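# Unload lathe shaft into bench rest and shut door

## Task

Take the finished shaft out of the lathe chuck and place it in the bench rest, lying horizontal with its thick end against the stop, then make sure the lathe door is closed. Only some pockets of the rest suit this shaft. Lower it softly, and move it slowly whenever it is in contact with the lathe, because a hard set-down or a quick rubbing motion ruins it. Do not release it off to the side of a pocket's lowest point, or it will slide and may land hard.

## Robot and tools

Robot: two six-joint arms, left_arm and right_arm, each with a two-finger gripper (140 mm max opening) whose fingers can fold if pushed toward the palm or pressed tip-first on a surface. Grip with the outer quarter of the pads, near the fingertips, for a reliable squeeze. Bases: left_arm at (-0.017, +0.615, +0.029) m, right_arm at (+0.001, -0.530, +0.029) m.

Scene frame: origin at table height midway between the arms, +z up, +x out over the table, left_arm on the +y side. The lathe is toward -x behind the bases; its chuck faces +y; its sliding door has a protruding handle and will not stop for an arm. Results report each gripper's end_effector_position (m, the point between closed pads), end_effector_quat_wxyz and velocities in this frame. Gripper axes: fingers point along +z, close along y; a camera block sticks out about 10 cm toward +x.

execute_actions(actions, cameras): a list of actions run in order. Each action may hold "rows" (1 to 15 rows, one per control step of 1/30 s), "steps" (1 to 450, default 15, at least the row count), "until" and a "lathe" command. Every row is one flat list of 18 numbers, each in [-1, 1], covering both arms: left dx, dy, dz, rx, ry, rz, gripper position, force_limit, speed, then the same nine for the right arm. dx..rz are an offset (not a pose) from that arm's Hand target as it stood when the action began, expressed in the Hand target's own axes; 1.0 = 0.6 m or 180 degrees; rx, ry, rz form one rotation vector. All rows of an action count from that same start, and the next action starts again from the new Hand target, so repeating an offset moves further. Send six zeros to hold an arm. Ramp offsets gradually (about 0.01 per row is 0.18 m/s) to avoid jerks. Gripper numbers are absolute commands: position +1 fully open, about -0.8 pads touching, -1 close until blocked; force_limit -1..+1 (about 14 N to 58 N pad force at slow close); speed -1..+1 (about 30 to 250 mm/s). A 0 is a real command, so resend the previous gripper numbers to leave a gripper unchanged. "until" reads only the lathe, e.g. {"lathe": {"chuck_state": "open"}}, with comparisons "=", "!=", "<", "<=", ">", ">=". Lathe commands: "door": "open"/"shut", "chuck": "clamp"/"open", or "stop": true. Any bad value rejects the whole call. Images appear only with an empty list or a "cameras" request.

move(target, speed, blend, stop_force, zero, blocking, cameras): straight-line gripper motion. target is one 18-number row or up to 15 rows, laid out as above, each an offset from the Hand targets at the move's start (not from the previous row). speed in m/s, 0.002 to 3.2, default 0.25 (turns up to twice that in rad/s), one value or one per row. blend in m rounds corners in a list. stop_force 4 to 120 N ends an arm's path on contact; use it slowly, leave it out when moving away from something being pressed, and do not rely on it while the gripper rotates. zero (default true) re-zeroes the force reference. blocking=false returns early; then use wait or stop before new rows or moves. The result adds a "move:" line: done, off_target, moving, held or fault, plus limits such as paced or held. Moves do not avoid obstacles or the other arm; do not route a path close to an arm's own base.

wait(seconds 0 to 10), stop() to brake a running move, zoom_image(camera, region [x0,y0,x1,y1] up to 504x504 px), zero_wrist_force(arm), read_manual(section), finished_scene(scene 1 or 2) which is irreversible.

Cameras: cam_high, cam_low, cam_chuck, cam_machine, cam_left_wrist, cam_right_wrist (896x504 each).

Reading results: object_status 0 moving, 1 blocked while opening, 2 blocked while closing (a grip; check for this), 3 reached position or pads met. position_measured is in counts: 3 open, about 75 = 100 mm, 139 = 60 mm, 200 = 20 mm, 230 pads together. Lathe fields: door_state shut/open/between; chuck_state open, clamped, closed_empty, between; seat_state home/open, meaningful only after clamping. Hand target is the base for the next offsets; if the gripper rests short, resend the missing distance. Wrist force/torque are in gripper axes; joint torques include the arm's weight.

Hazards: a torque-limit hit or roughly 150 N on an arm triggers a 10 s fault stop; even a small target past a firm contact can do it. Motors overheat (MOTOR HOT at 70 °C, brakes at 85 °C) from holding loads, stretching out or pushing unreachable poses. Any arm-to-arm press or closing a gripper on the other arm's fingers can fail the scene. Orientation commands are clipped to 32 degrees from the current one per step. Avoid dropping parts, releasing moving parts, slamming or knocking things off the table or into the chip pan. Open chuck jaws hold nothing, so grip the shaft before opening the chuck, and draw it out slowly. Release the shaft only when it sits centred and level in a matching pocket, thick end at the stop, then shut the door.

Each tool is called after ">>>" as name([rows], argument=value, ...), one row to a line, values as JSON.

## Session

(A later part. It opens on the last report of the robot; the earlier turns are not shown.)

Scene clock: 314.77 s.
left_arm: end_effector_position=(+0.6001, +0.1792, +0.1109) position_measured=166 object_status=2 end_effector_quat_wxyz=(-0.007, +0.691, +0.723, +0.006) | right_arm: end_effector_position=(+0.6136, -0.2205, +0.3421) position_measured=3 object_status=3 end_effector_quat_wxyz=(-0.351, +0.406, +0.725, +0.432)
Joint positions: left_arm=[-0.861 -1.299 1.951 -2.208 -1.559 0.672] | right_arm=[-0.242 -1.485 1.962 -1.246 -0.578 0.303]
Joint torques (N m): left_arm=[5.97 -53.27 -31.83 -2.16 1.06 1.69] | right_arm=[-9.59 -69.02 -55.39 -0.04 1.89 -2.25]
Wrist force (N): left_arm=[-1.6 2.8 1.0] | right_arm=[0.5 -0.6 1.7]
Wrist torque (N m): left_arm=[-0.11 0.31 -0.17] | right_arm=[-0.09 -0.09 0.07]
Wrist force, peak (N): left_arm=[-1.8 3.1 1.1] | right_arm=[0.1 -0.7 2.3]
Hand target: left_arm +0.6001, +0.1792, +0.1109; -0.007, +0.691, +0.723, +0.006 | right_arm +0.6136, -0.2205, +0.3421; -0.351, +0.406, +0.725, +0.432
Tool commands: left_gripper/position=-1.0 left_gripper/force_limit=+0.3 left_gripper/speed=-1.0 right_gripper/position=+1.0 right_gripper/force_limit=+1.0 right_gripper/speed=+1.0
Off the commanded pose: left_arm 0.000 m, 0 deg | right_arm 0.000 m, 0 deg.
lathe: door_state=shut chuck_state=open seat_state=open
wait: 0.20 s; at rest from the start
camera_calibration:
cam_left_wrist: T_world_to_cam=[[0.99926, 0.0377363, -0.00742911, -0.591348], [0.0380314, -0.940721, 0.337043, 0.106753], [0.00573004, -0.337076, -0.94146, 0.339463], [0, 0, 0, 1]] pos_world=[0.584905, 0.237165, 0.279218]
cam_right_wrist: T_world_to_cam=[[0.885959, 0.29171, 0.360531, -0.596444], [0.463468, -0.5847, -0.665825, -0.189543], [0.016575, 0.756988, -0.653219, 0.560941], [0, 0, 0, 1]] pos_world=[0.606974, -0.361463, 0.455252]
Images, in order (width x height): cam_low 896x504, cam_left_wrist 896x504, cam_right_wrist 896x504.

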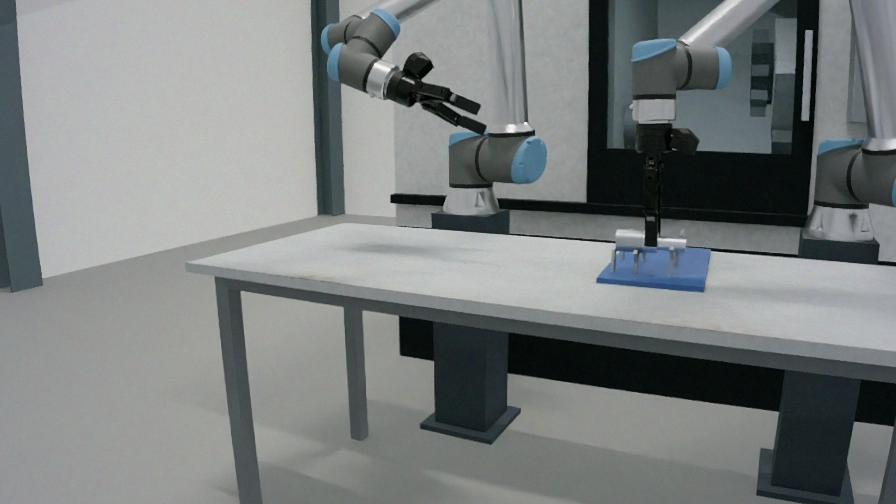

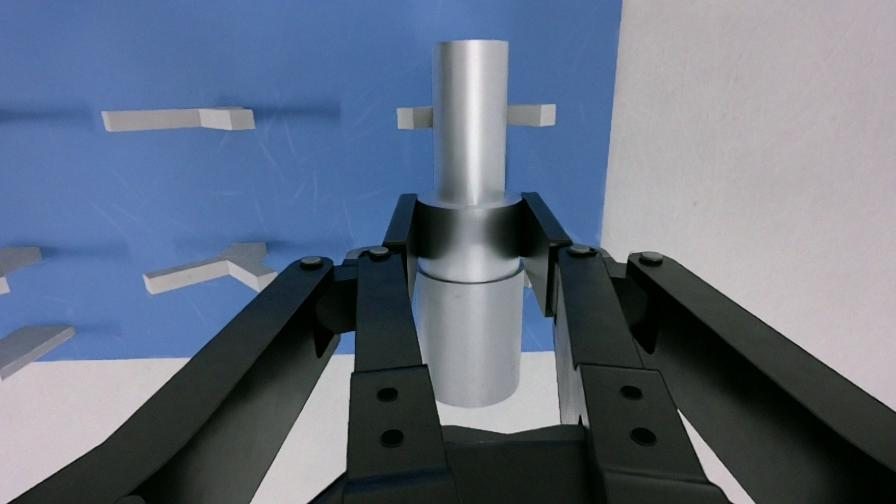

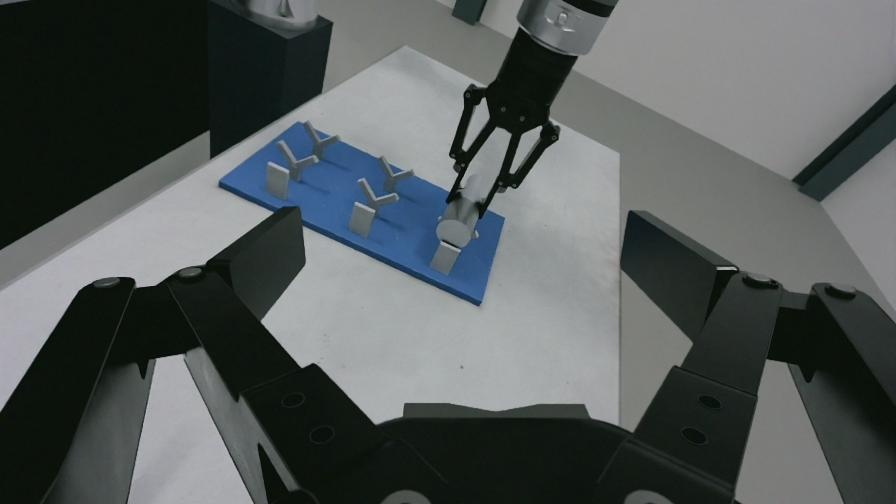

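>>> move([
  [0,0,-0.0042,0,0,0,-1,0.3,-1,0,0,0,0,0,0,1,1,1],
  [0,0.0045,-0.0042,0,0,0,-1,0.3,-1,0,0,0,0,0,0,1,1,1],
], speed=0.02, cameras=["cam_low","cam_left_wrist","cam_right_wrist"])

>>> zoom_image(camera="cam_right_wrist", region=[425, 185, 505, 285])

>>> zoom_image(camera="cam_left_wrist", region=[370, 30, 570, 230])

>>> zoom_image(camera="cam_low", region=[608, 215, 698, 285])

Scene clock: 322.90 s.
left_arm: end_effector_position=(+0.6026, +0.1793, +0.1134) position_measured=166 object_status=2 end_effector_quat_wxyz=(-0.007, +0.691, +0.723, +0.006) | right_arm: end_effector_position=(+0.6136, -0.2205, +0.3421) position_measured=3 object_status=3 end_effector_quat_wxyz=(-0.351, +0.406, +0.725, +0.432)
Joint positions: left_arm=[-0.859 -1.298 1.945 -2.203 -1.559 0.674] | right_arm=[-0.242 -1.485 1.962 -1.246 -0.578 0.303]
Joint torques (N m): left_arm=[10.68 -57.71 -60.78 0.38 1.4 1.86] | right_arm=[-10.06 -68.74 -55.5 -0.28 2.15 -2.36]
Wrist force (N): left_arm=[-2.1 1.3 3.8] | right_arm=[0.1 -0.3 1.9]
Wrist torque (N m): left_arm=[-0.05 0.44 -0.10] | right_arm=[-0.02 -0.01 0.07]
Wrist force, peak (N): left_arm=[-2.8 3.3 1.9] | right_arm=[0.5 -0.8 2.2]
Hand target: left_arm +0.6028, +0.1793, +0.1134; -0.007, +0.691, +0.723, +0.006 | right_arm +0.6136, -0.2205, +0.3421; -0.351, +0.406, +0.725, +0.432
Off the commanded pose: left_arm 0.000 m, 0 deg | right_arm 0.000 m, 0 deg.
lathe: door_state=shut chuck_state=open seat_state=open
move: done
camera_calibration:
cam_left_wrist: T_world_to_cam=[[0.99926, 0.0377345, -0.00743267, -0.593825], [0.0380304, -0.940689, 0.337132, 0.105749], [0.00572968, -0.337165, -0.941428, 0.341909], [0, 0, 0, 1]] pos_world=[0.587405, 0.237164, 0.281818]
cam_right_wrist: T_world_to_cam=[[0.885959, 0.29171, 0.360531, -0.596444], [0.463468, -0.5847, -0.665825, -0.189543], [0.016575, 0.756988, -0.653219, 0.560941], [0, 0, 0, 1]] pos_world=[0.606974, -0.361463, 0.455252]
Images, in order (width x height): cam_low 896x504, cam_left_wrist 896x504, cam_right_wrist 896x504.

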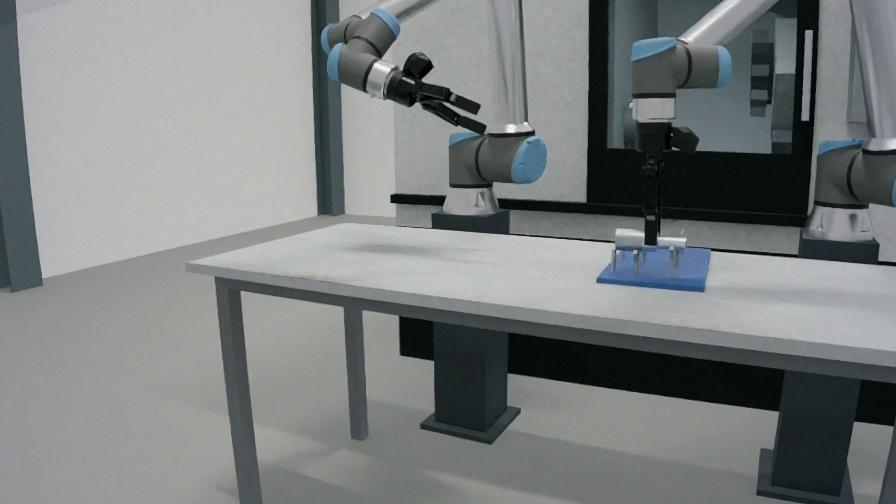

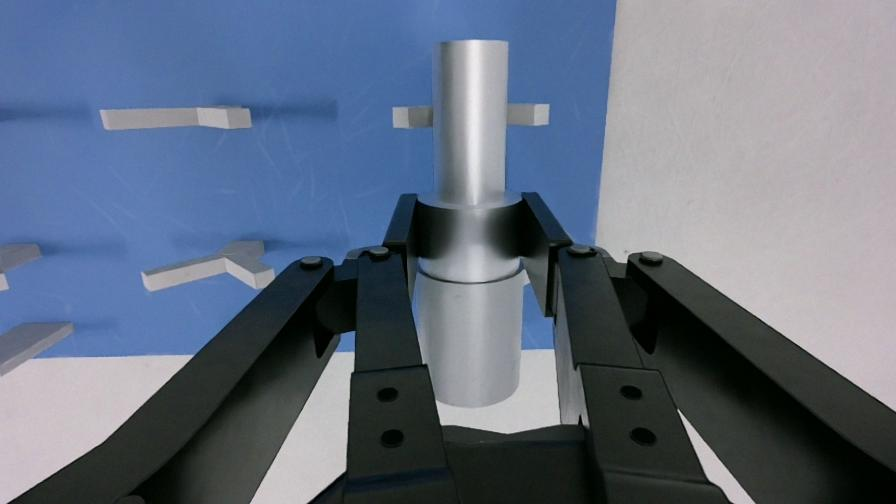

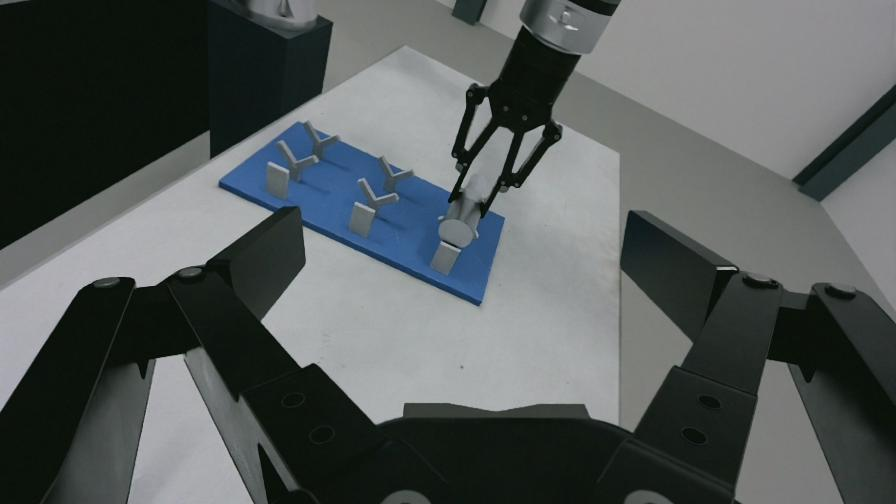

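Scaled by 5.040 from the camera's 896x504 image, which has a finer 1280x720 frame.

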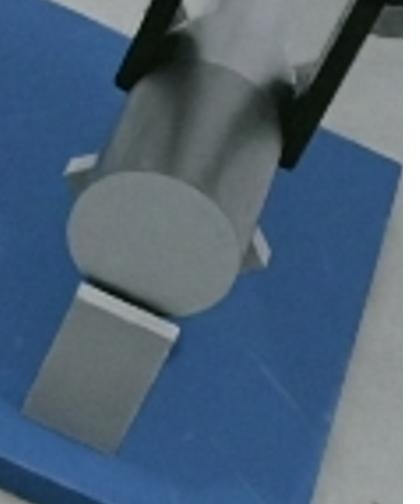

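Scaled by 2.520 from the camera's 896x504 image, which has a finer 1280x720 frame.

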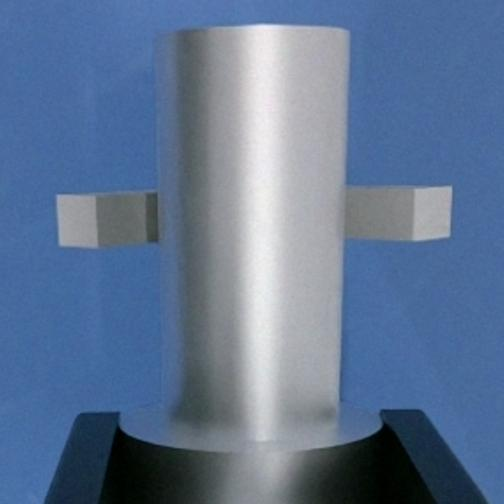

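Scaled by 5.600 from the camera's 896x504 image, which has a finer 1280x720 frame.

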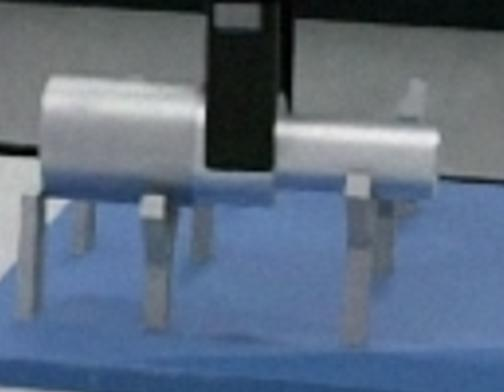

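>>> move([
  [0,0.0015,0,0,0,0,-1,0.3,-1,0,0,0,0,0,0,1,1,1],
  [0,0.0015,0.01,0,0,0,-1,0.3,-1,0,0,0,0,0,0,1,1,1],
], speed=0.008, stop_force=4, cameras=["cam_low","cam_left_wrist","cam_right_wrist"])

>>> zoom_image(camera="cam_left_wrist", region=[370, 30, 570, 230])

>>> zoom_image(camera="cam_low", region=[608, 215, 698, 285])

>>> zoom_image(camera="cam_right_wrist", region=[425, 185, 505, 285])

Scene clock: 337.50 s.
left_arm: end_effector_position=(+0.6037, +0.1795, +0.1074) position_measured=166 object_status=2 end_effector_quat_wxyz=(-0.007, +0.691, +0.723, +0.006) | right_arm: end_effector_position=(+0.6136, -0.2205, +0.3421) position_measured=3 object_status=3 end_effector_quat_wxyz=(-0.351, +0.406, +0.725, +0.432)
Joint positions: left_arm=[-0.858 -1.291 1.948 -2.213 -1.559 0.676] | right_arm=[-0.242 -1.485 1.962 -1.246 -0.578 0.303]
Joint torques (N m): left_arm=[11.03 -55.52 -32.25 -10.64 1.27 1.92] | right_arm=[-9.23 -68.53 -55.08 -0.54 2.35 -2.24]
Wrist force (N): left_arm=[-1.5 2.0 2.2] | right_arm=[0.7 -0.4 1.6]
Wrist torque (N m): left_arm=[-0.14 0.36 -0.14] | right_arm=[-0.05 -0.14 0.07]
Wrist force, peak (N): left_arm=[-1.9 1.4 4.2] | right_arm=[0.3 -0.8 2.2]
Hand target: left_arm +0.6037, +0.1795, +0.1074; -0.007, +0.691, +0.723, +0.006 | right_arm +0.6136, -0.2205, +0.3421; -0.351, +0.406, +0.725, +0.432
Off the commanded pose: left_arm 0.000 m, 0 deg | right_arm 0.000 m, 0 deg.
lathe: door_state=shut chuck_state=open seat_state=open
move: done
camera_calibration:
cam_left_wrist: T_world_to_cam=[[0.99926, 0.0377363, -0.00742911, -0.594979], [0.0380314, -0.940721, 0.337043, 0.107983], [0.00573004, -0.337076, -0.94146, 0.336215], [0, 0, 0, 1]] pos_world=[0.588505, 0.237365, 0.275718]
cam_right_wrist: T_world_to_cam=[[0.885959, 0.29171, 0.360531, -0.596444], [0.463468, -0.5847, -0.665825, -0.189543], [0.016575, 0.756988, -0.653219, 0.560941], [0, 0, 0, 1]] pos_world=[0.606974, -0.361463, 0.455252]
Images, in order (width x height): cam_low 896x504, cam_left_wrist 896x504, cam_right_wrist 896x504.

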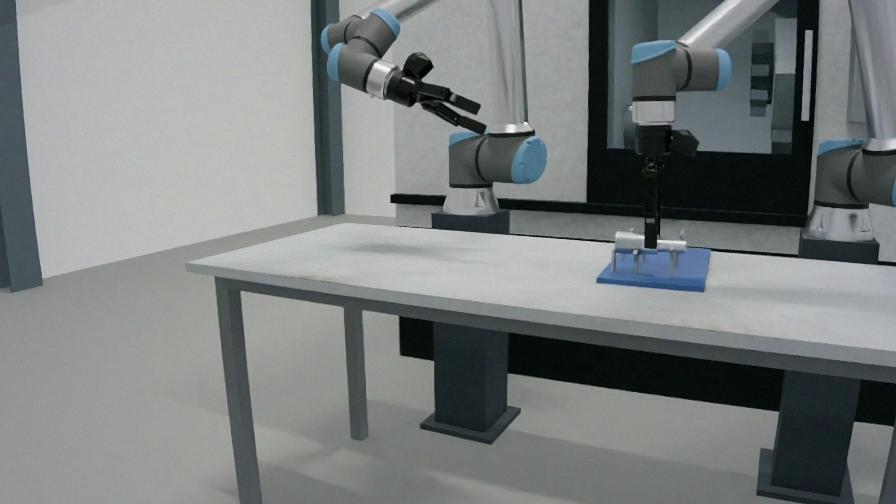

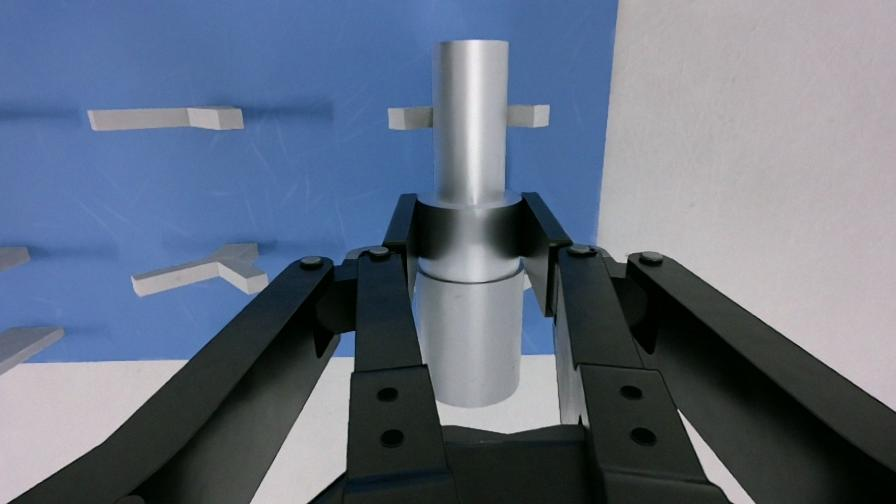

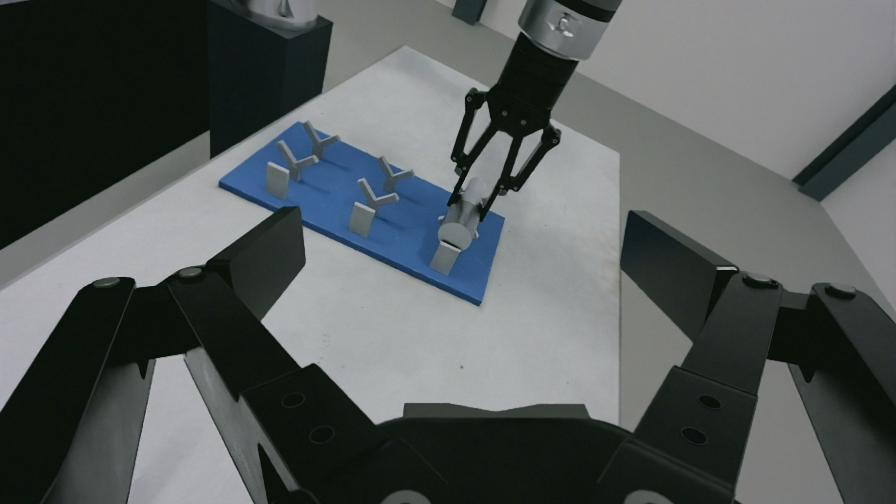

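Scaled by 2.520 from the camera's 896x504 image, which has a finer 1280x720 frame.

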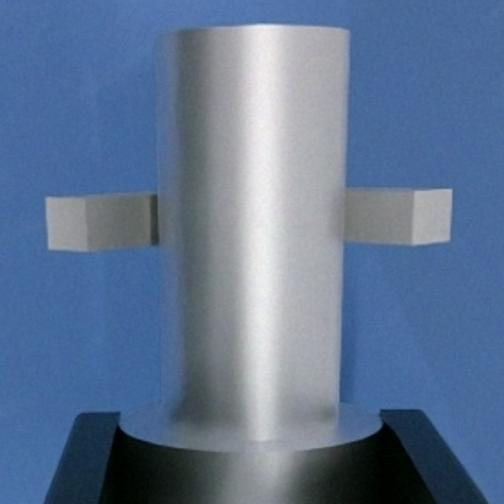

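Scaled by 5.600 from the camera's 896x504 image, which has a finer 1280x720 frame.

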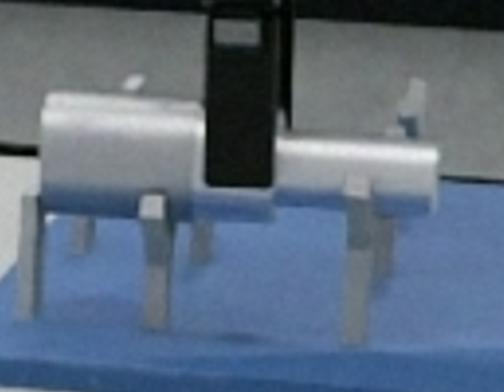

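Scaled by 5.040 from the camera's 896x504 image, which has a finer 1280x720 frame.

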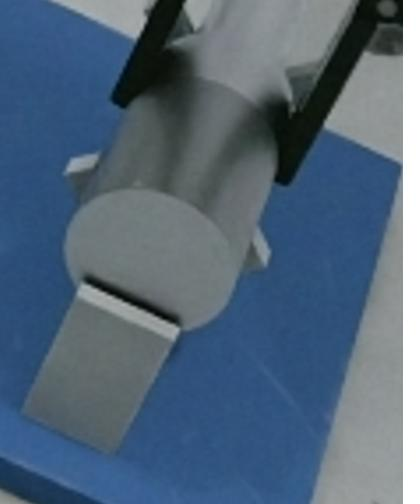

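>>> move([
  [0,0,-0.0025,0,0,0,-1,0.3,-1,0,0,0,0,0,0,1,1,1],
  [0,0.0007,-0.0025,0,0,-0.0028,-1,0.3,-1,0,0,0,0,0,0,1,1,1],
], speed=0.01)

>>> move(target=[0,0,0.01,0,0,0,-1,0.3,-1,0,0,0,0,0,0,1,1,1], speed=0.005, stop_force=4, cameras=["cam_low","cam_left_wrist","cam_right_wrist"])

>>> zoom_image(camera="cam_left_wrist", region=[370, 30, 570, 230])

>>> zoom_image(camera="cam_right_wrist", region=[425, 185, 505, 285])

Scene clock: 348.60 s.
left_arm: end_effector_position=(+0.6041, +0.1794, +0.1089) position_measured=166 object_status=2 end_effector_quat_wxyz=(-0.007, +0.688, +0.726, +0.006) | right_arm: end_effector_position=(+0.6136, -0.2205, +0.3421) position_measured=3 object_status=3 end_effector_quat_wxyz=(-0.351, +0.406, +0.725, +0.432)
Joint positions: left_arm=[-0.857 -1.292 1.946 -2.21 -1.559 0.667] | right_arm=[-0.242 -1.485 1.962 -1.246 -0.578 0.303]
Joint torques (N m): left_arm=[11.71 -57.03 -60.36 0.39 1.27 -1.73] | right_arm=[-10.04 -67.48 -55.58 -0.56 2.37 -2.17]
Wrist force (N): left_arm=[-1.8 1.3 3.9] | right_arm=[0.4 -0.6 1.6]
Wrist torque (N m): left_arm=[-0.04 0.37 -0.11] | right_arm=[-0.09 -0.10 0.07]
Wrist force, peak (N): left_arm=[-1.8 1.0 4.1] | right_arm=[0.3 -0.8 2.1]
Hand target: left_arm +0.6041, +0.1794, +0.1089; -0.007, +0.688, +0.726, +0.006 | right_arm +0.6136, -0.2205, +0.3421; -0.351, +0.406, +0.725, +0.432
Off the commanded pose: left_arm 0.000 m, 0 deg | right_arm 0.000 m, 0 deg.
lathe: door_state=shut chuck_state=open seat_state=open
move: done

Scene clock: 350.33 s.
left_arm: end_effector_position=(+0.6041, +0.1794, +0.1075) position_measured=166 object_status=2 end_effector_quat_wxyz=(-0.007, +0.688, +0.726, +0.006) | right_arm: end_effector_position=(+0.6136, -0.2205, +0.3421) position_measured=3 object_status=3 end_effector_quat_wxyz=(-0.351, +0.406, +0.725, +0.432)
Joint positions: left_arm=[-0.857 -1.29 1.947 -2.213 -1.559 0.667] | right_arm=[-0.242 -1.485 1.962 -1.246 -0.578 0.303]
Joint torques (N m): left_arm=[9.81 -73.78 -60.92 -0.34 1.29 -1.49] | right_arm=[-8.89 -67.95 -55.46 -0.69 2.55 -2.01]
Wrist force (N): left_arm=[-1.4 -0.8 2.7] | right_arm=[0.2 -0.6 1.2]
Wrist torque (N m): left_arm=[-0.01 0.47 -0.21] | right_arm=[-0.10 -0.03 0.07]
Wrist force, peak (N): left_arm=[-1.9 1.1 3.9] | right_arm=[0.2 -0.7 2.0]
Hand target: left_arm +0.6041, +0.1794, +0.1075; -0.007, +0.688, +0.726, +0.006 (not the last commanded pose) | right_arm +0.6136, -0.2205, +0.3421; -0.351, +0.406, +0.725, +0.432
Off the commanded pose: left_arm 0.005 m, 0 deg | right_arm 0.000 m, 0 deg.
lathe: door_state=shut chuck_state=open seat_state=open
move: contact (left_arm)
camera_calibration:
cam_left_wrist: T_world_to_cam=[[0.998888, 0.0465923, -0.00724862, -0.596801], [0.0463075, -0.940345, 0.337057, 0.102862], [0.00888805, -0.337017, -0.941456, 0.33439], [0, 0, 0, 1]] pos_world=[0.588402, 0.237227, 0.275817]
cam_right_wrist: T_world_to_cam=[[0.885959, 0.29171, 0.360531, -0.596444], [0.463468, -0.5847, -0.665825, -0.189543], [0.016575, 0.756988, -0.653219, 0.560941], [0, 0, 0, 1]] pos_world=[0.606974, -0.361463, 0.455252]
Images, in order (width x height): cam_low 896x504, cam_left_wrist 896x504, cam_right_wrist 896x504.

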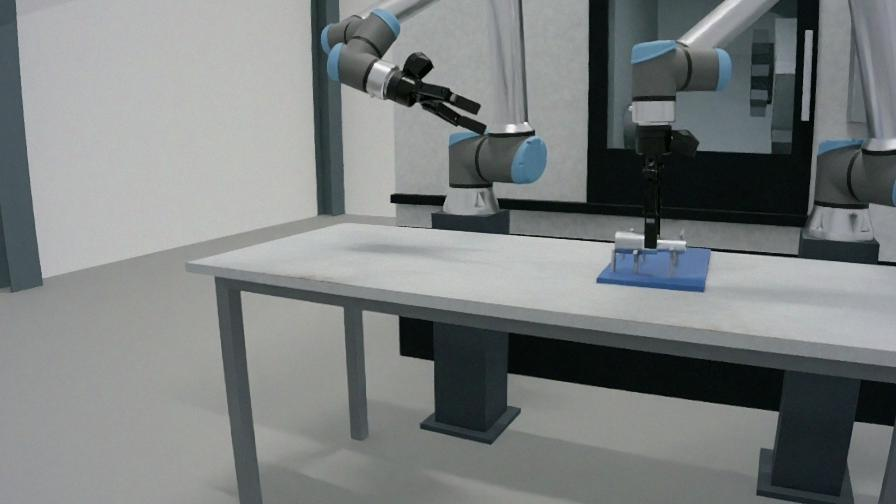

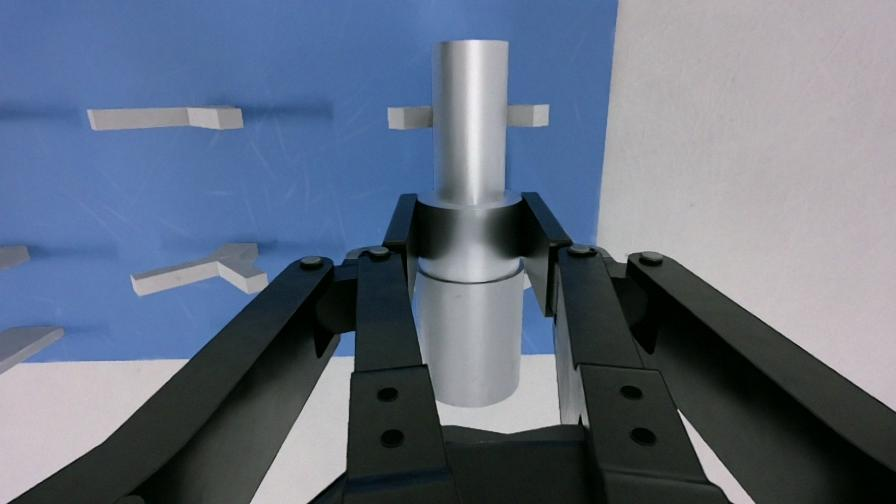

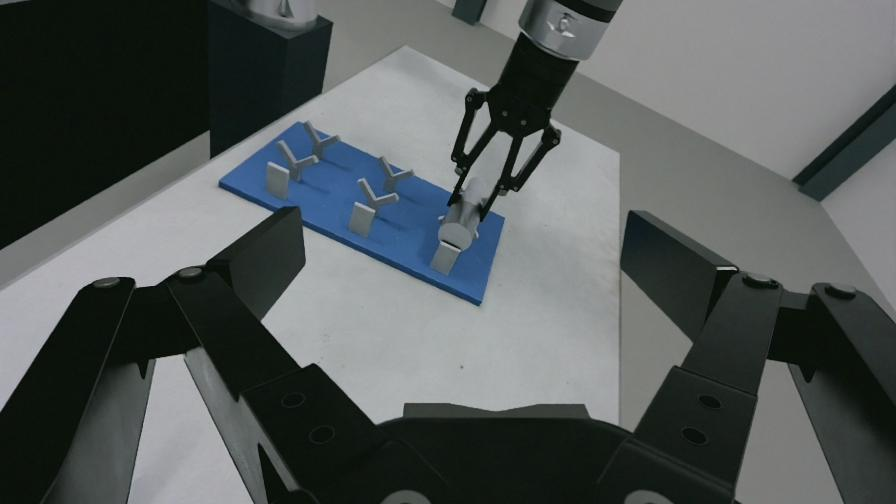

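Scaled by 2.520 from the camera's 896x504 image, which has a finer 1280x720 frame.

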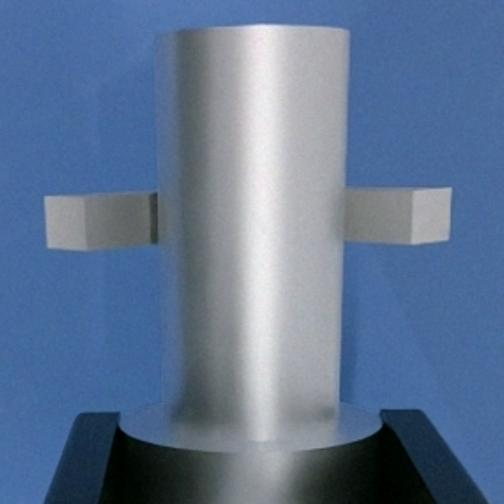

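Scaled by 5.040 from the camera's 896x504 image, which has a finer 1280x720 frame.

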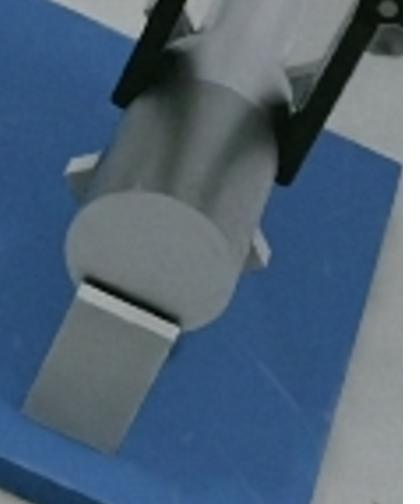

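>>> move([
  [0,0,-0.001,0,0,-0.0028,-1,0.3,-1,0,0,0,0,0,0,1,1,1],
  [0,0,0.006,0,0,-0.0028,-1,0.3,-1,0,0,0,0,0,0,1,1,1],
], speed=0.005, stop_force=6)

Scene clock: 358.57 s.
left_arm: end_effector_position=(+0.6042, +0.1794, +0.1070) position_measured=166 object_status=2 end_effector_quat_wxyz=(-0.007, +0.684, +0.729, +0.006) | right_arm: end_effector_position=(+0.6136, -0.2205, +0.3421) position_measured=3 object_status=3 end_effector_quat_wxyz=(-0.351, +0.406, +0.725, +0.432)
Joint positions: left_arm=[-0.857 -1.29 1.947 -2.214 -1.559 0.658] | right_arm=[-0.242 -1.485 1.962 -1.246 -0.578 0.303]
Joint torques (N m): left_arm=[1.69 -65.63 -57.69 -0.03 1.02 -2.32] | right_arm=[-9.12 -67.52 -55.24 -0.66 2.57 -1.88]
Wrist force (N): left_arm=[2.5 -1.2 -5.3] | right_arm=[0.1 -0.4 1.5]
Wrist torque (N m): left_arm=[-0.03 0.33 0.32] | right_arm=[-0.05 -0.01 0.07]
Wrist force, peak (N): left_arm=[5.2 -5.1 -17.4] | right_arm=[0.4 -0.9 2.1]
Hand target: left_arm +0.6042, +0.1793, +0.1070; -0.007, +0.684, +0.729, +0.006 (not the last commanded pose) | right_arm +0.6136, -0.2205, +0.3421; -0.351, +0.406, +0.725, +0.432
Off the commanded pose: left_arm 0.003 m, 0 deg | right_arm 0.000 m, 0 deg.
lathe: door_state=shut chuck_state=open seat_state=open
move: contact (left_arm); path passed 1 of 2 targets

>>> move([
  [0.0005,0,-0.0015,0,0,0.0016,-1,0.3,-1,0,0,0,0,0,0,1,1,1],
  [0.0005,0,0.006,0,0,0.0016,-1,0.3,-1,0,0,0,0,0,0,1,1,1],
], speed=0.005, stop_force=6)

Scene clock: 365.47 s.
left_arm: end_effector_position=(+0.6042, +0.1794, +0.1071) position_measured=166 object_status=2 end_effector_quat_wxyz=(-0.007, +0.685, +0.729, +0.006) | right_arm: end_effector_position=(+0.6136, -0.2205, +0.3421) position_measured=3 object_status=3 end_effector_quat_wxyz=(-0.351, +0.406, +0.725, +0.432)
Joint positions: left_arm=[-0.857 -1.29 1.947 -2.214 -1.559 0.659] | right_arm=[-0.242 -1.485 1.962 -1.246 -0.578 0.303]
Joint torques (N m): left_arm=[6.1 -56.94 -57.71 -4.54 0.94 -1.77] | right_arm=[-9.84 -66.82 -55.13 -0.77 2.59 -1.97]
Wrist force (N): left_arm=[-2.2 -0.2 2.1] | right_arm=[0.3 -0.4 1.7]
Wrist torque (N m): left_arm=[-0.11 0.34 0.17] | right_arm=[-0.04 -0.07 0.07]
Wrist force, peak (N): left_arm=[2.7 -0.7 -5.6] | right_arm=[0.4 -0.8 2.3]
Hand target: left_arm +0.6042, +0.1794, +0.1071; -0.007, +0.685, +0.729, +0.006 (not the last commanded pose) | right_arm +0.6136, -0.2205, +0.3421; -0.351, +0.406, +0.725, +0.432
Off the commanded pose: left_arm 0.004 m, 0 deg | right_arm 0.000 m, 0 deg.
lathe: door_state=shut chuck_state=open seat_state=open
move: contact (left_arm); path passed 0 of 2 targets

>>> move(target=[0,0,-0.0008,0,0,0.0014,-1,0.3,-1,0,0,0,0,0,0,1,1,1], speed=0.005)

>>> move(target=[0,0,0.006,0,0,0,-1,0.3,-1,0,0,0,0,0,0,1,1,1], speed=0.004, stop_force=5, cameras=["cam_low","cam_left_wrist","cam_right_wrist"])

>>> zoom_image(camera="cam_left_wrist", region=[370, 30, 570, 230])

>>> zoom_image(camera="cam_right_wrist", region=[425, 185, 505, 285])

>>> zoom_image(camera="cam_low", region=[608, 215, 698, 285])

Scene clock: 372.27 s.
left_arm: end_effector_position=(+0.6042, +0.1794, +0.1075) position_measured=166 object_status=2 end_effector_quat_wxyz=(-0.007, +0.686, +0.727, +0.006) | right_arm: end_effector_position=(+0.6136, -0.2205, +0.3421) position_measured=3 object_status=3 end_effector_quat_wxyz=(-0.351, +0.406, +0.725, +0.432)
Joint positions: left_arm=[-0.857 -1.29 1.947 -2.213 -1.559 0.663] | right_arm=[-0.242 -1.485 1.962 -1.246 -0.578 0.303]
Joint torques (N m): left_arm=[4.7 -73.18 -60.23 0.31 1.05 1.8] | right_arm=[-8.21 -67.4 -55.61 -0.98 2.76 -1.89]
Wrist force (N): left_arm=[-2.1 0.9 4.1] | right_arm=[0.1 -0.7 2.0]
Wrist torque (N m): left_arm=[-0.14 0.44 0.12] | right_arm=[-0.12 -0.01 0.07]
Wrist force, peak (N): left_arm=[-2.0 1.0 4.2] | right_arm=[0.4 -0.5 2.3]
Hand target: left_arm +0.6042, +0.1793, +0.1076; -0.007, +0.686, +0.727, +0.006 | right_arm +0.6136, -0.2205, +0.3421; -0.351, +0.406, +0.725, +0.432
Off the commanded pose: left_arm 0.000 m, 0 deg | right_arm 0.000 m, 0 deg.
lathe: door_state=shut chuck_state=open seat_state=open
move: done

Scene clock: 373.87 s.
left_arm: end_effector_position=(+0.6043, +0.1793, +0.1071) position_measured=166 object_status=2 end_effector_quat_wxyz=(-0.006, +0.686, +0.727, +0.006) | right_arm: end_effector_position=(+0.6136, -0.2205, +0.3421) position_measured=3 object_status=3 end_effector_quat_wxyz=(-0.351, +0.406, +0.725, +0.432)
Joint positions: left_arm=[-0.857 -1.29 1.947 -2.214 -1.559 0.663] | right_arm=[-0.242 -1.485 1.962 -1.246 -0.578 0.303]
Joint torques (N m): left_arm=[5.4 -69.38 -59.54 -0.03 1.08 1.41] | right_arm=[-9.18 -67.42 -54.86 -0.83 2.59 -1.81]
Wrist force (N): left_arm=[-0.7 -1.4 -0.5] | right_arm=[0.2 -0.5 1.7]
Wrist torque (N m): left_arm=[-0.02 0.43 0.25] | right_arm=[-0.08 -0.04 0.07]
Wrist force, peak (N): left_arm=[2.8 -3.8 -11.2] | right_arm=[0.1 -0.2 2.1]
Hand target: left_arm +0.6043, +0.1793, +0.1071; -0.006, +0.686, +0.727, +0.006 (not the last commanded pose) | right_arm +0.6136, -0.2205, +0.3421; -0.351, +0.406, +0.725, +0.432
Off the commanded pose: left_arm 0.003 m, 0 deg | right_arm 0.000 m, 0 deg.
lathe: door_state=shut chuck_state=open seat_state=open
move: contact (left_arm)
camera_calibration:
cam_left_wrist: T_world_to_cam=[[0.998705, 0.0503866, -0.00700364, -0.597453], [0.0497939, -0.94007, 0.337325, 0.100613], [0.0104128, -0.337237, -0.941362, 0.33307], [0, 0, 0, 1]] pos_world=[0.588202, 0.23701, 0.275416]
cam_right_wrist: T_world_to_cam=[[0.885959, 0.29171, 0.360531, -0.596444], [0.463468, -0.5847, -0.665825, -0.189543], [0.016575, 0.756988, -0.653219, 0.560941], [0, 0, 0, 1]] pos_world=[0.606974, -0.361463, 0.455252]
Images, in order (width x height): cam_low 896x504, cam_left_wrist 896x504, cam_right_wrist 896x504.

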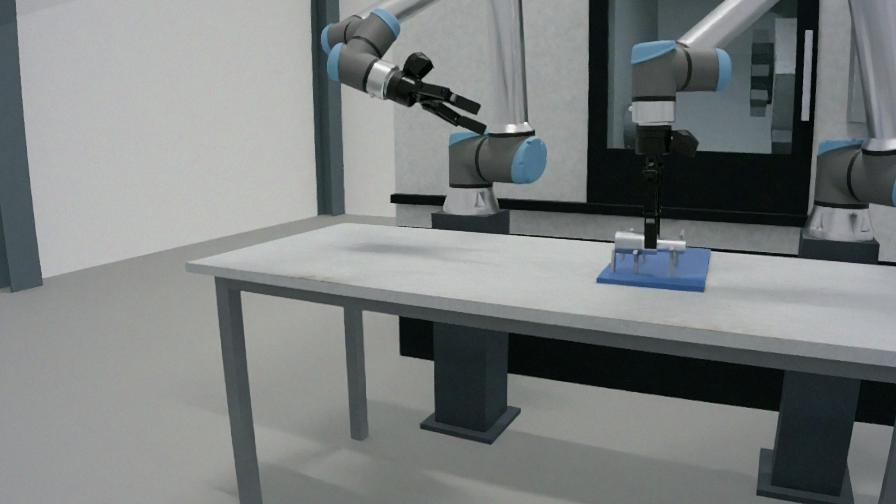

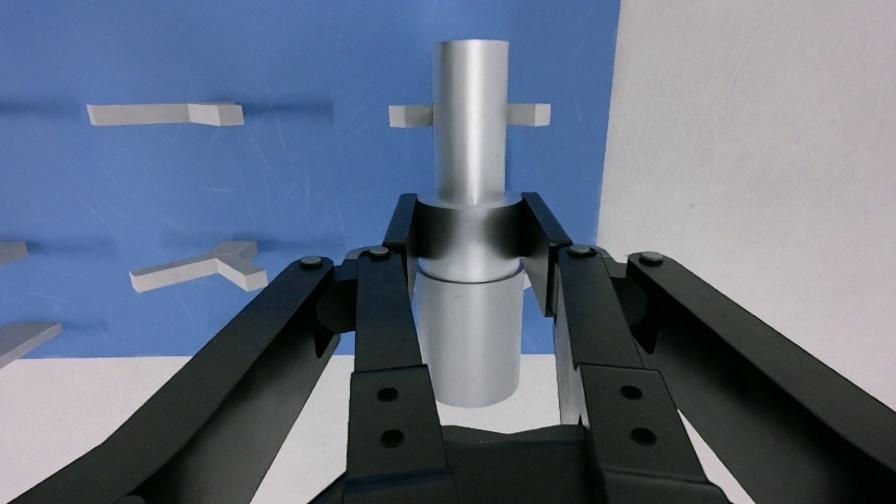

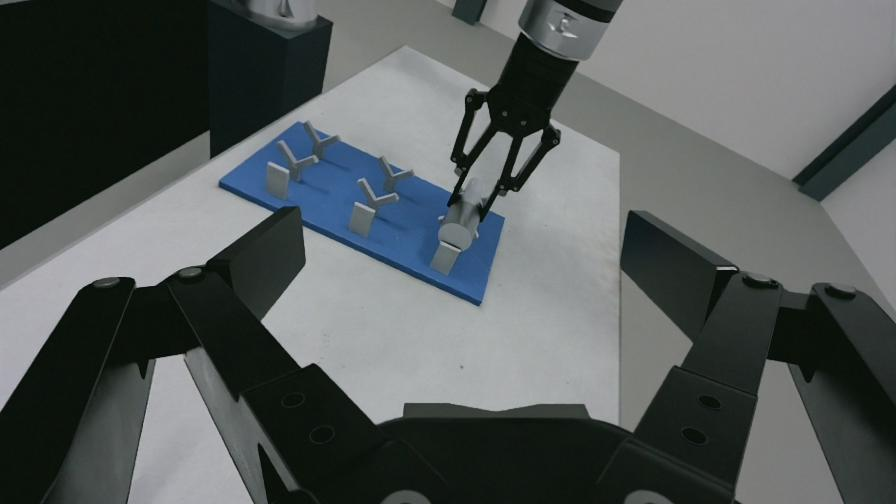

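Scaled by 2.520 from the camera's 896x504 image, which has a finer 1280x720 frame.

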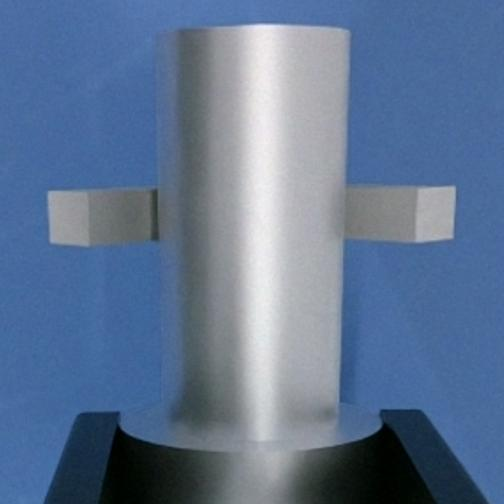

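Scaled by 5.040 from the camera's 896x504 image, which has a finer 1280x720 frame.

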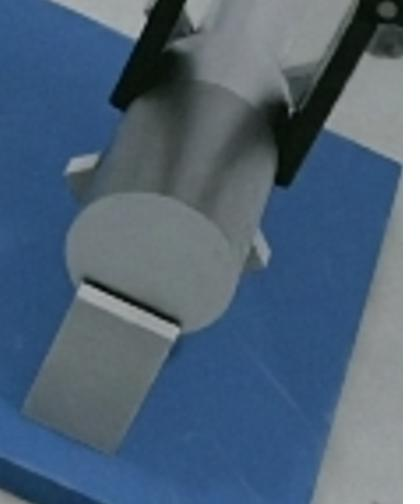

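Scaled by 5.600 from the camera's 896x504 image, which has a finer 1280x720 frame.

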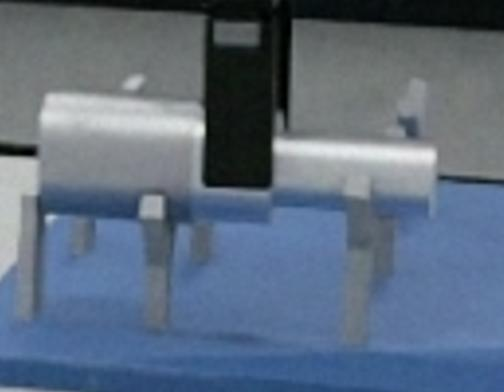

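>>> move([
  [0,0,-0.005,0,0,0,-1,0.3,-1,0,0,0,0,0,0,1,1,1],
  [0.004,0,-0.005,0,0,0,-1,0.3,-1,0,0,0,0,0,0,1,1,1],
], speed=0.01, cameras=["cam_low","cam_high","cam_right_wrist","cam_left_wrist"])

>>> zoom_image(camera="cam_high", region=[505, 175, 595, 245])

>>> zoom_image(camera="cam_low", region=[608, 225, 668, 275])

>>> zoom_image(camera="cam_low", region=[650, 225, 710, 275])

>>> zoom_image(camera="cam_right_wrist", region=[425, 165, 505, 285])

Scene clock: 412.83 s.
left_arm: end_effector_position=(+0.6041, +0.1815, +0.1101) position_measured=166 object_status=2 end_effector_quat_wxyz=(-0.007, +0.686, +0.727, +0.006) | right_arm: end_effector_position=(+0.6136, -0.2205, +0.3421) position_measured=3 object_status=3 end_effector_quat_wxyz=(-0.351, +0.406, +0.725, +0.432)
Joint positions: left_arm=[-0.855 -1.295 1.947 -2.209 -1.559 0.665] | right_arm=[-0.242 -1.485 1.962 -1.246 -0.578 0.303]
Joint torques (N m): left_arm=[11.19 -73.24 -34.77 -10.78 1.37 1.83] | right_arm=[-8.76 -66.24 -54.86 -1.58 2.69 -1.62]
Wrist force (N): left_arm=[-1.7 0.7 4.0] | right_arm=[0.5 -0.7 1.7]
Wrist torque (N m): left_arm=[-0.17 0.35 0.13] | right_arm=[-0.12 -0.11 0.07]
Wrist force, peak (N): left_arm=[-2.3 0.7 4.4] | right_arm=[-0.1 -0.9 2.4]
Hand target: left_arm +0.6041, +0.1816, +0.1102; -0.006, +0.686, +0.727, +0.006 | right_arm +0.6136, -0.2205, +0.3421; -0.351, +0.406, +0.725, +0.432
Off the commanded pose: left_arm 0.000 m, 0 deg | right_arm 0.000 m, 0 deg.
lathe: door_state=shut chuck_state=open seat_state=open
move: done
camera_calibration:
cam_left_wrist: T_world_to_cam=[[0.998702, 0.0504194, -0.00721556, -0.597394], [0.0498986, -0.940143, 0.337107, 0.101751], [0.0102131, -0.33703, -0.941439, 0.336855], [0, 0, 0, 1]] pos_world=[0.588101, 0.239311, 0.278517]
cam_right_wrist: T_world_to_cam=[[0.885959, 0.29171, 0.360531, -0.596444], [0.463468, -0.5847, -0.665825, -0.189543], [0.016575, 0.756988, -0.653219, 0.560941], [0, 0, 0, 1]] pos_world=[0.606974, -0.361463, 0.455252]
Images, in order (width x height): cam_high 896x504, cam_low 896x504, cam_left_wrist 896x504, cam_right_wrist 896x504.

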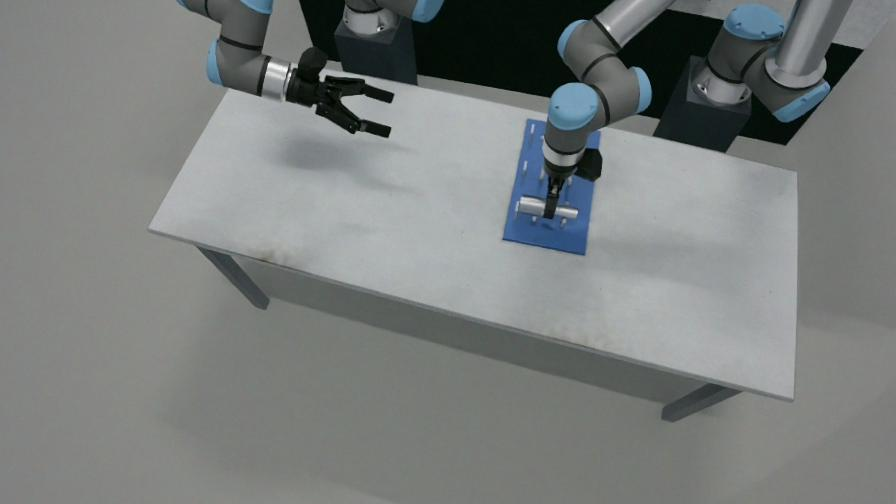

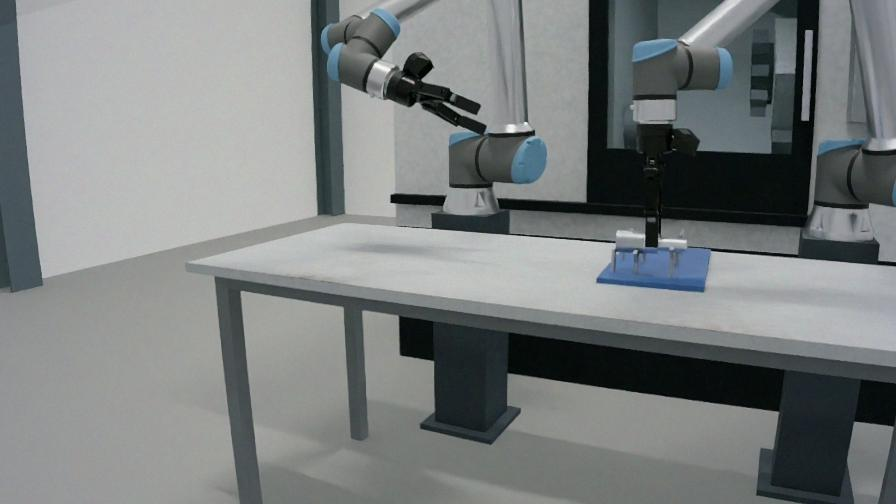

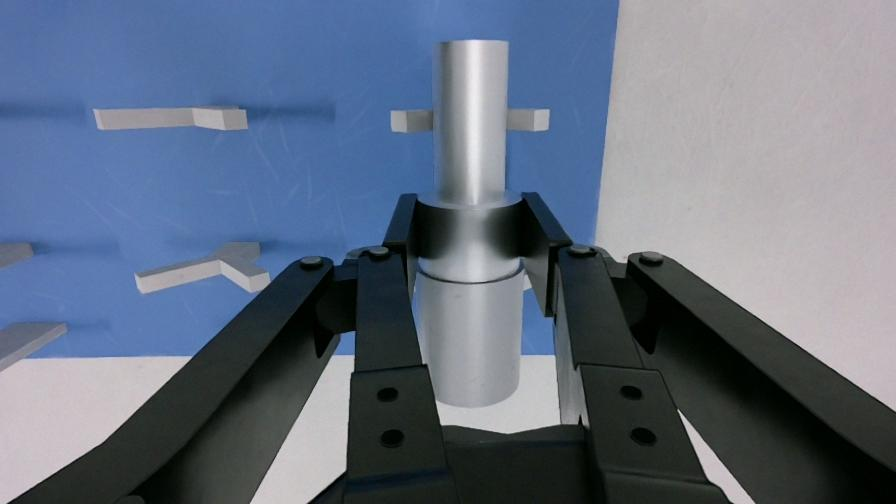

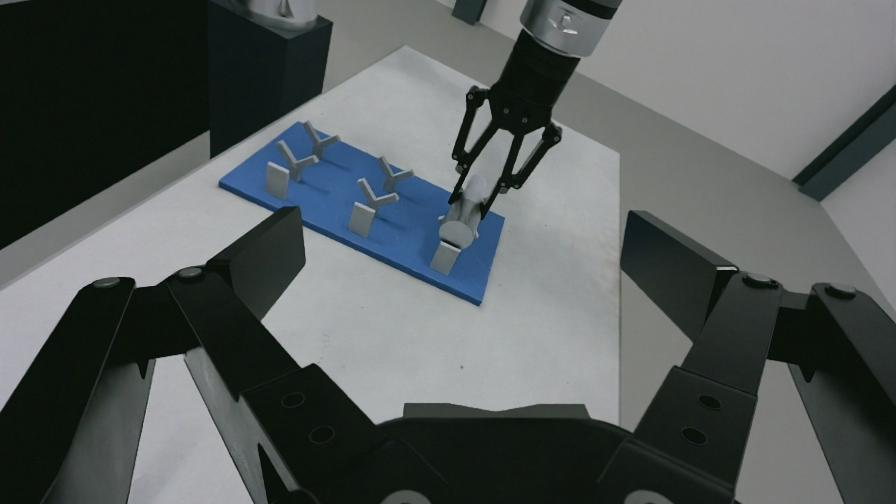

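Scaled by 5.600 from the camera's 896x504 image, which has a finer 1280x720 frame.

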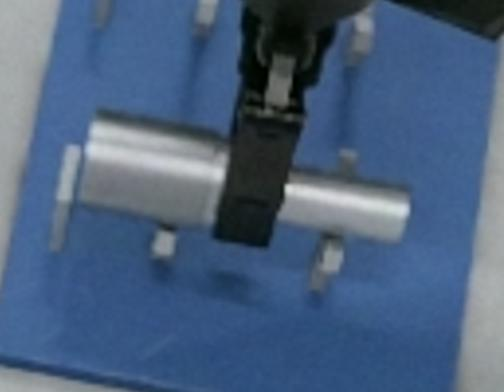

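Scaled by 8.400 from the camera's 896x504 image, which has a finer 1280x720 frame.

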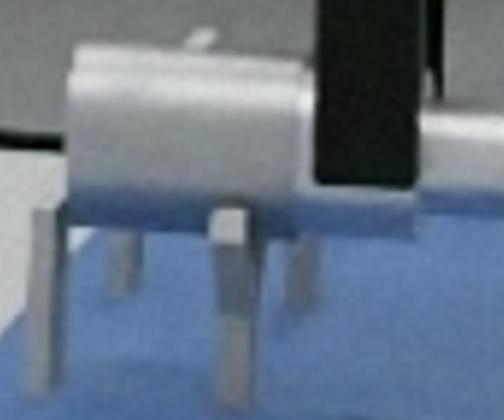

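Scaled by 8.400 from the camera's 896x504 image, which has a finer 1280x720 frame.

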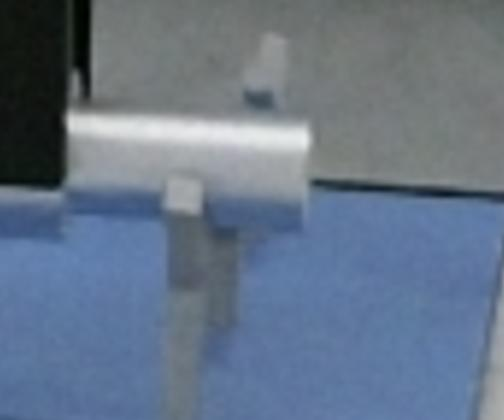

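Scaled by 4.200 from the camera's 896x504 image, which has a finer 1280x720 frame.

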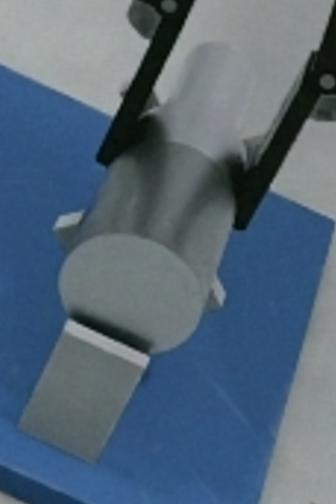

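>>> move(target=[0,0,0.01,0,0,0,-1,0.3,-1,0,0,0,0,0,0,1,1,1], speed=0.005, stop_force=4)

Scene clock: 443.90 s.
left_arm: end_effector_position=(+0.6041, +0.1817, +0.1072) position_measured=166 object_status=2 end_effector_quat_wxyz=(-0.007, +0.686, +0.727, +0.006) | right_arm: end_effector_position=(+0.6136, -0.2205, +0.3421) position_measured=3 object_status=3 end_effector_quat_wxyz=(-0.351, +0.406, +0.725, +0.432)
Joint positions: left_arm=[-0.855 -1.292 1.95 -2.214 -1.559 0.665] | right_arm=[-0.242 -1.485 1.962 -1.246 -0.578 0.303]
Joint torques (N m): left_arm=[10.54 -72.84 -58.65 0.35 1.33 1.7] | right_arm=[-7.04 -65.49 -54.5 -1.98 2.81 -1.38]
Wrist force (N): left_arm=[-1.9 -0.3 1.1] | right_arm=[0.1 -0.8 1.7]
Wrist torque (N m): left_arm=[-0.08 0.36 0.30] | right_arm=[-0.14 0.00 0.07]
Wrist force, peak (N): left_arm=[0.2 -2.6 -5.9] | right_arm=[0.2 -0.9 2.3]
Hand target: left_arm +0.6041, +0.1817, +0.1072; -0.006, +0.686, +0.727, +0.006 (not the last commanded pose) | right_arm +0.6136, -0.2205, +0.3421; -0.351, +0.406, +0.725, +0.432
Off the commanded pose: left_arm 0.003 m, 0 deg | right_arm 0.000 m, 0 deg.
lathe: door_state=shut chuck_state=open seat_state=open
move: contact (left_arm)


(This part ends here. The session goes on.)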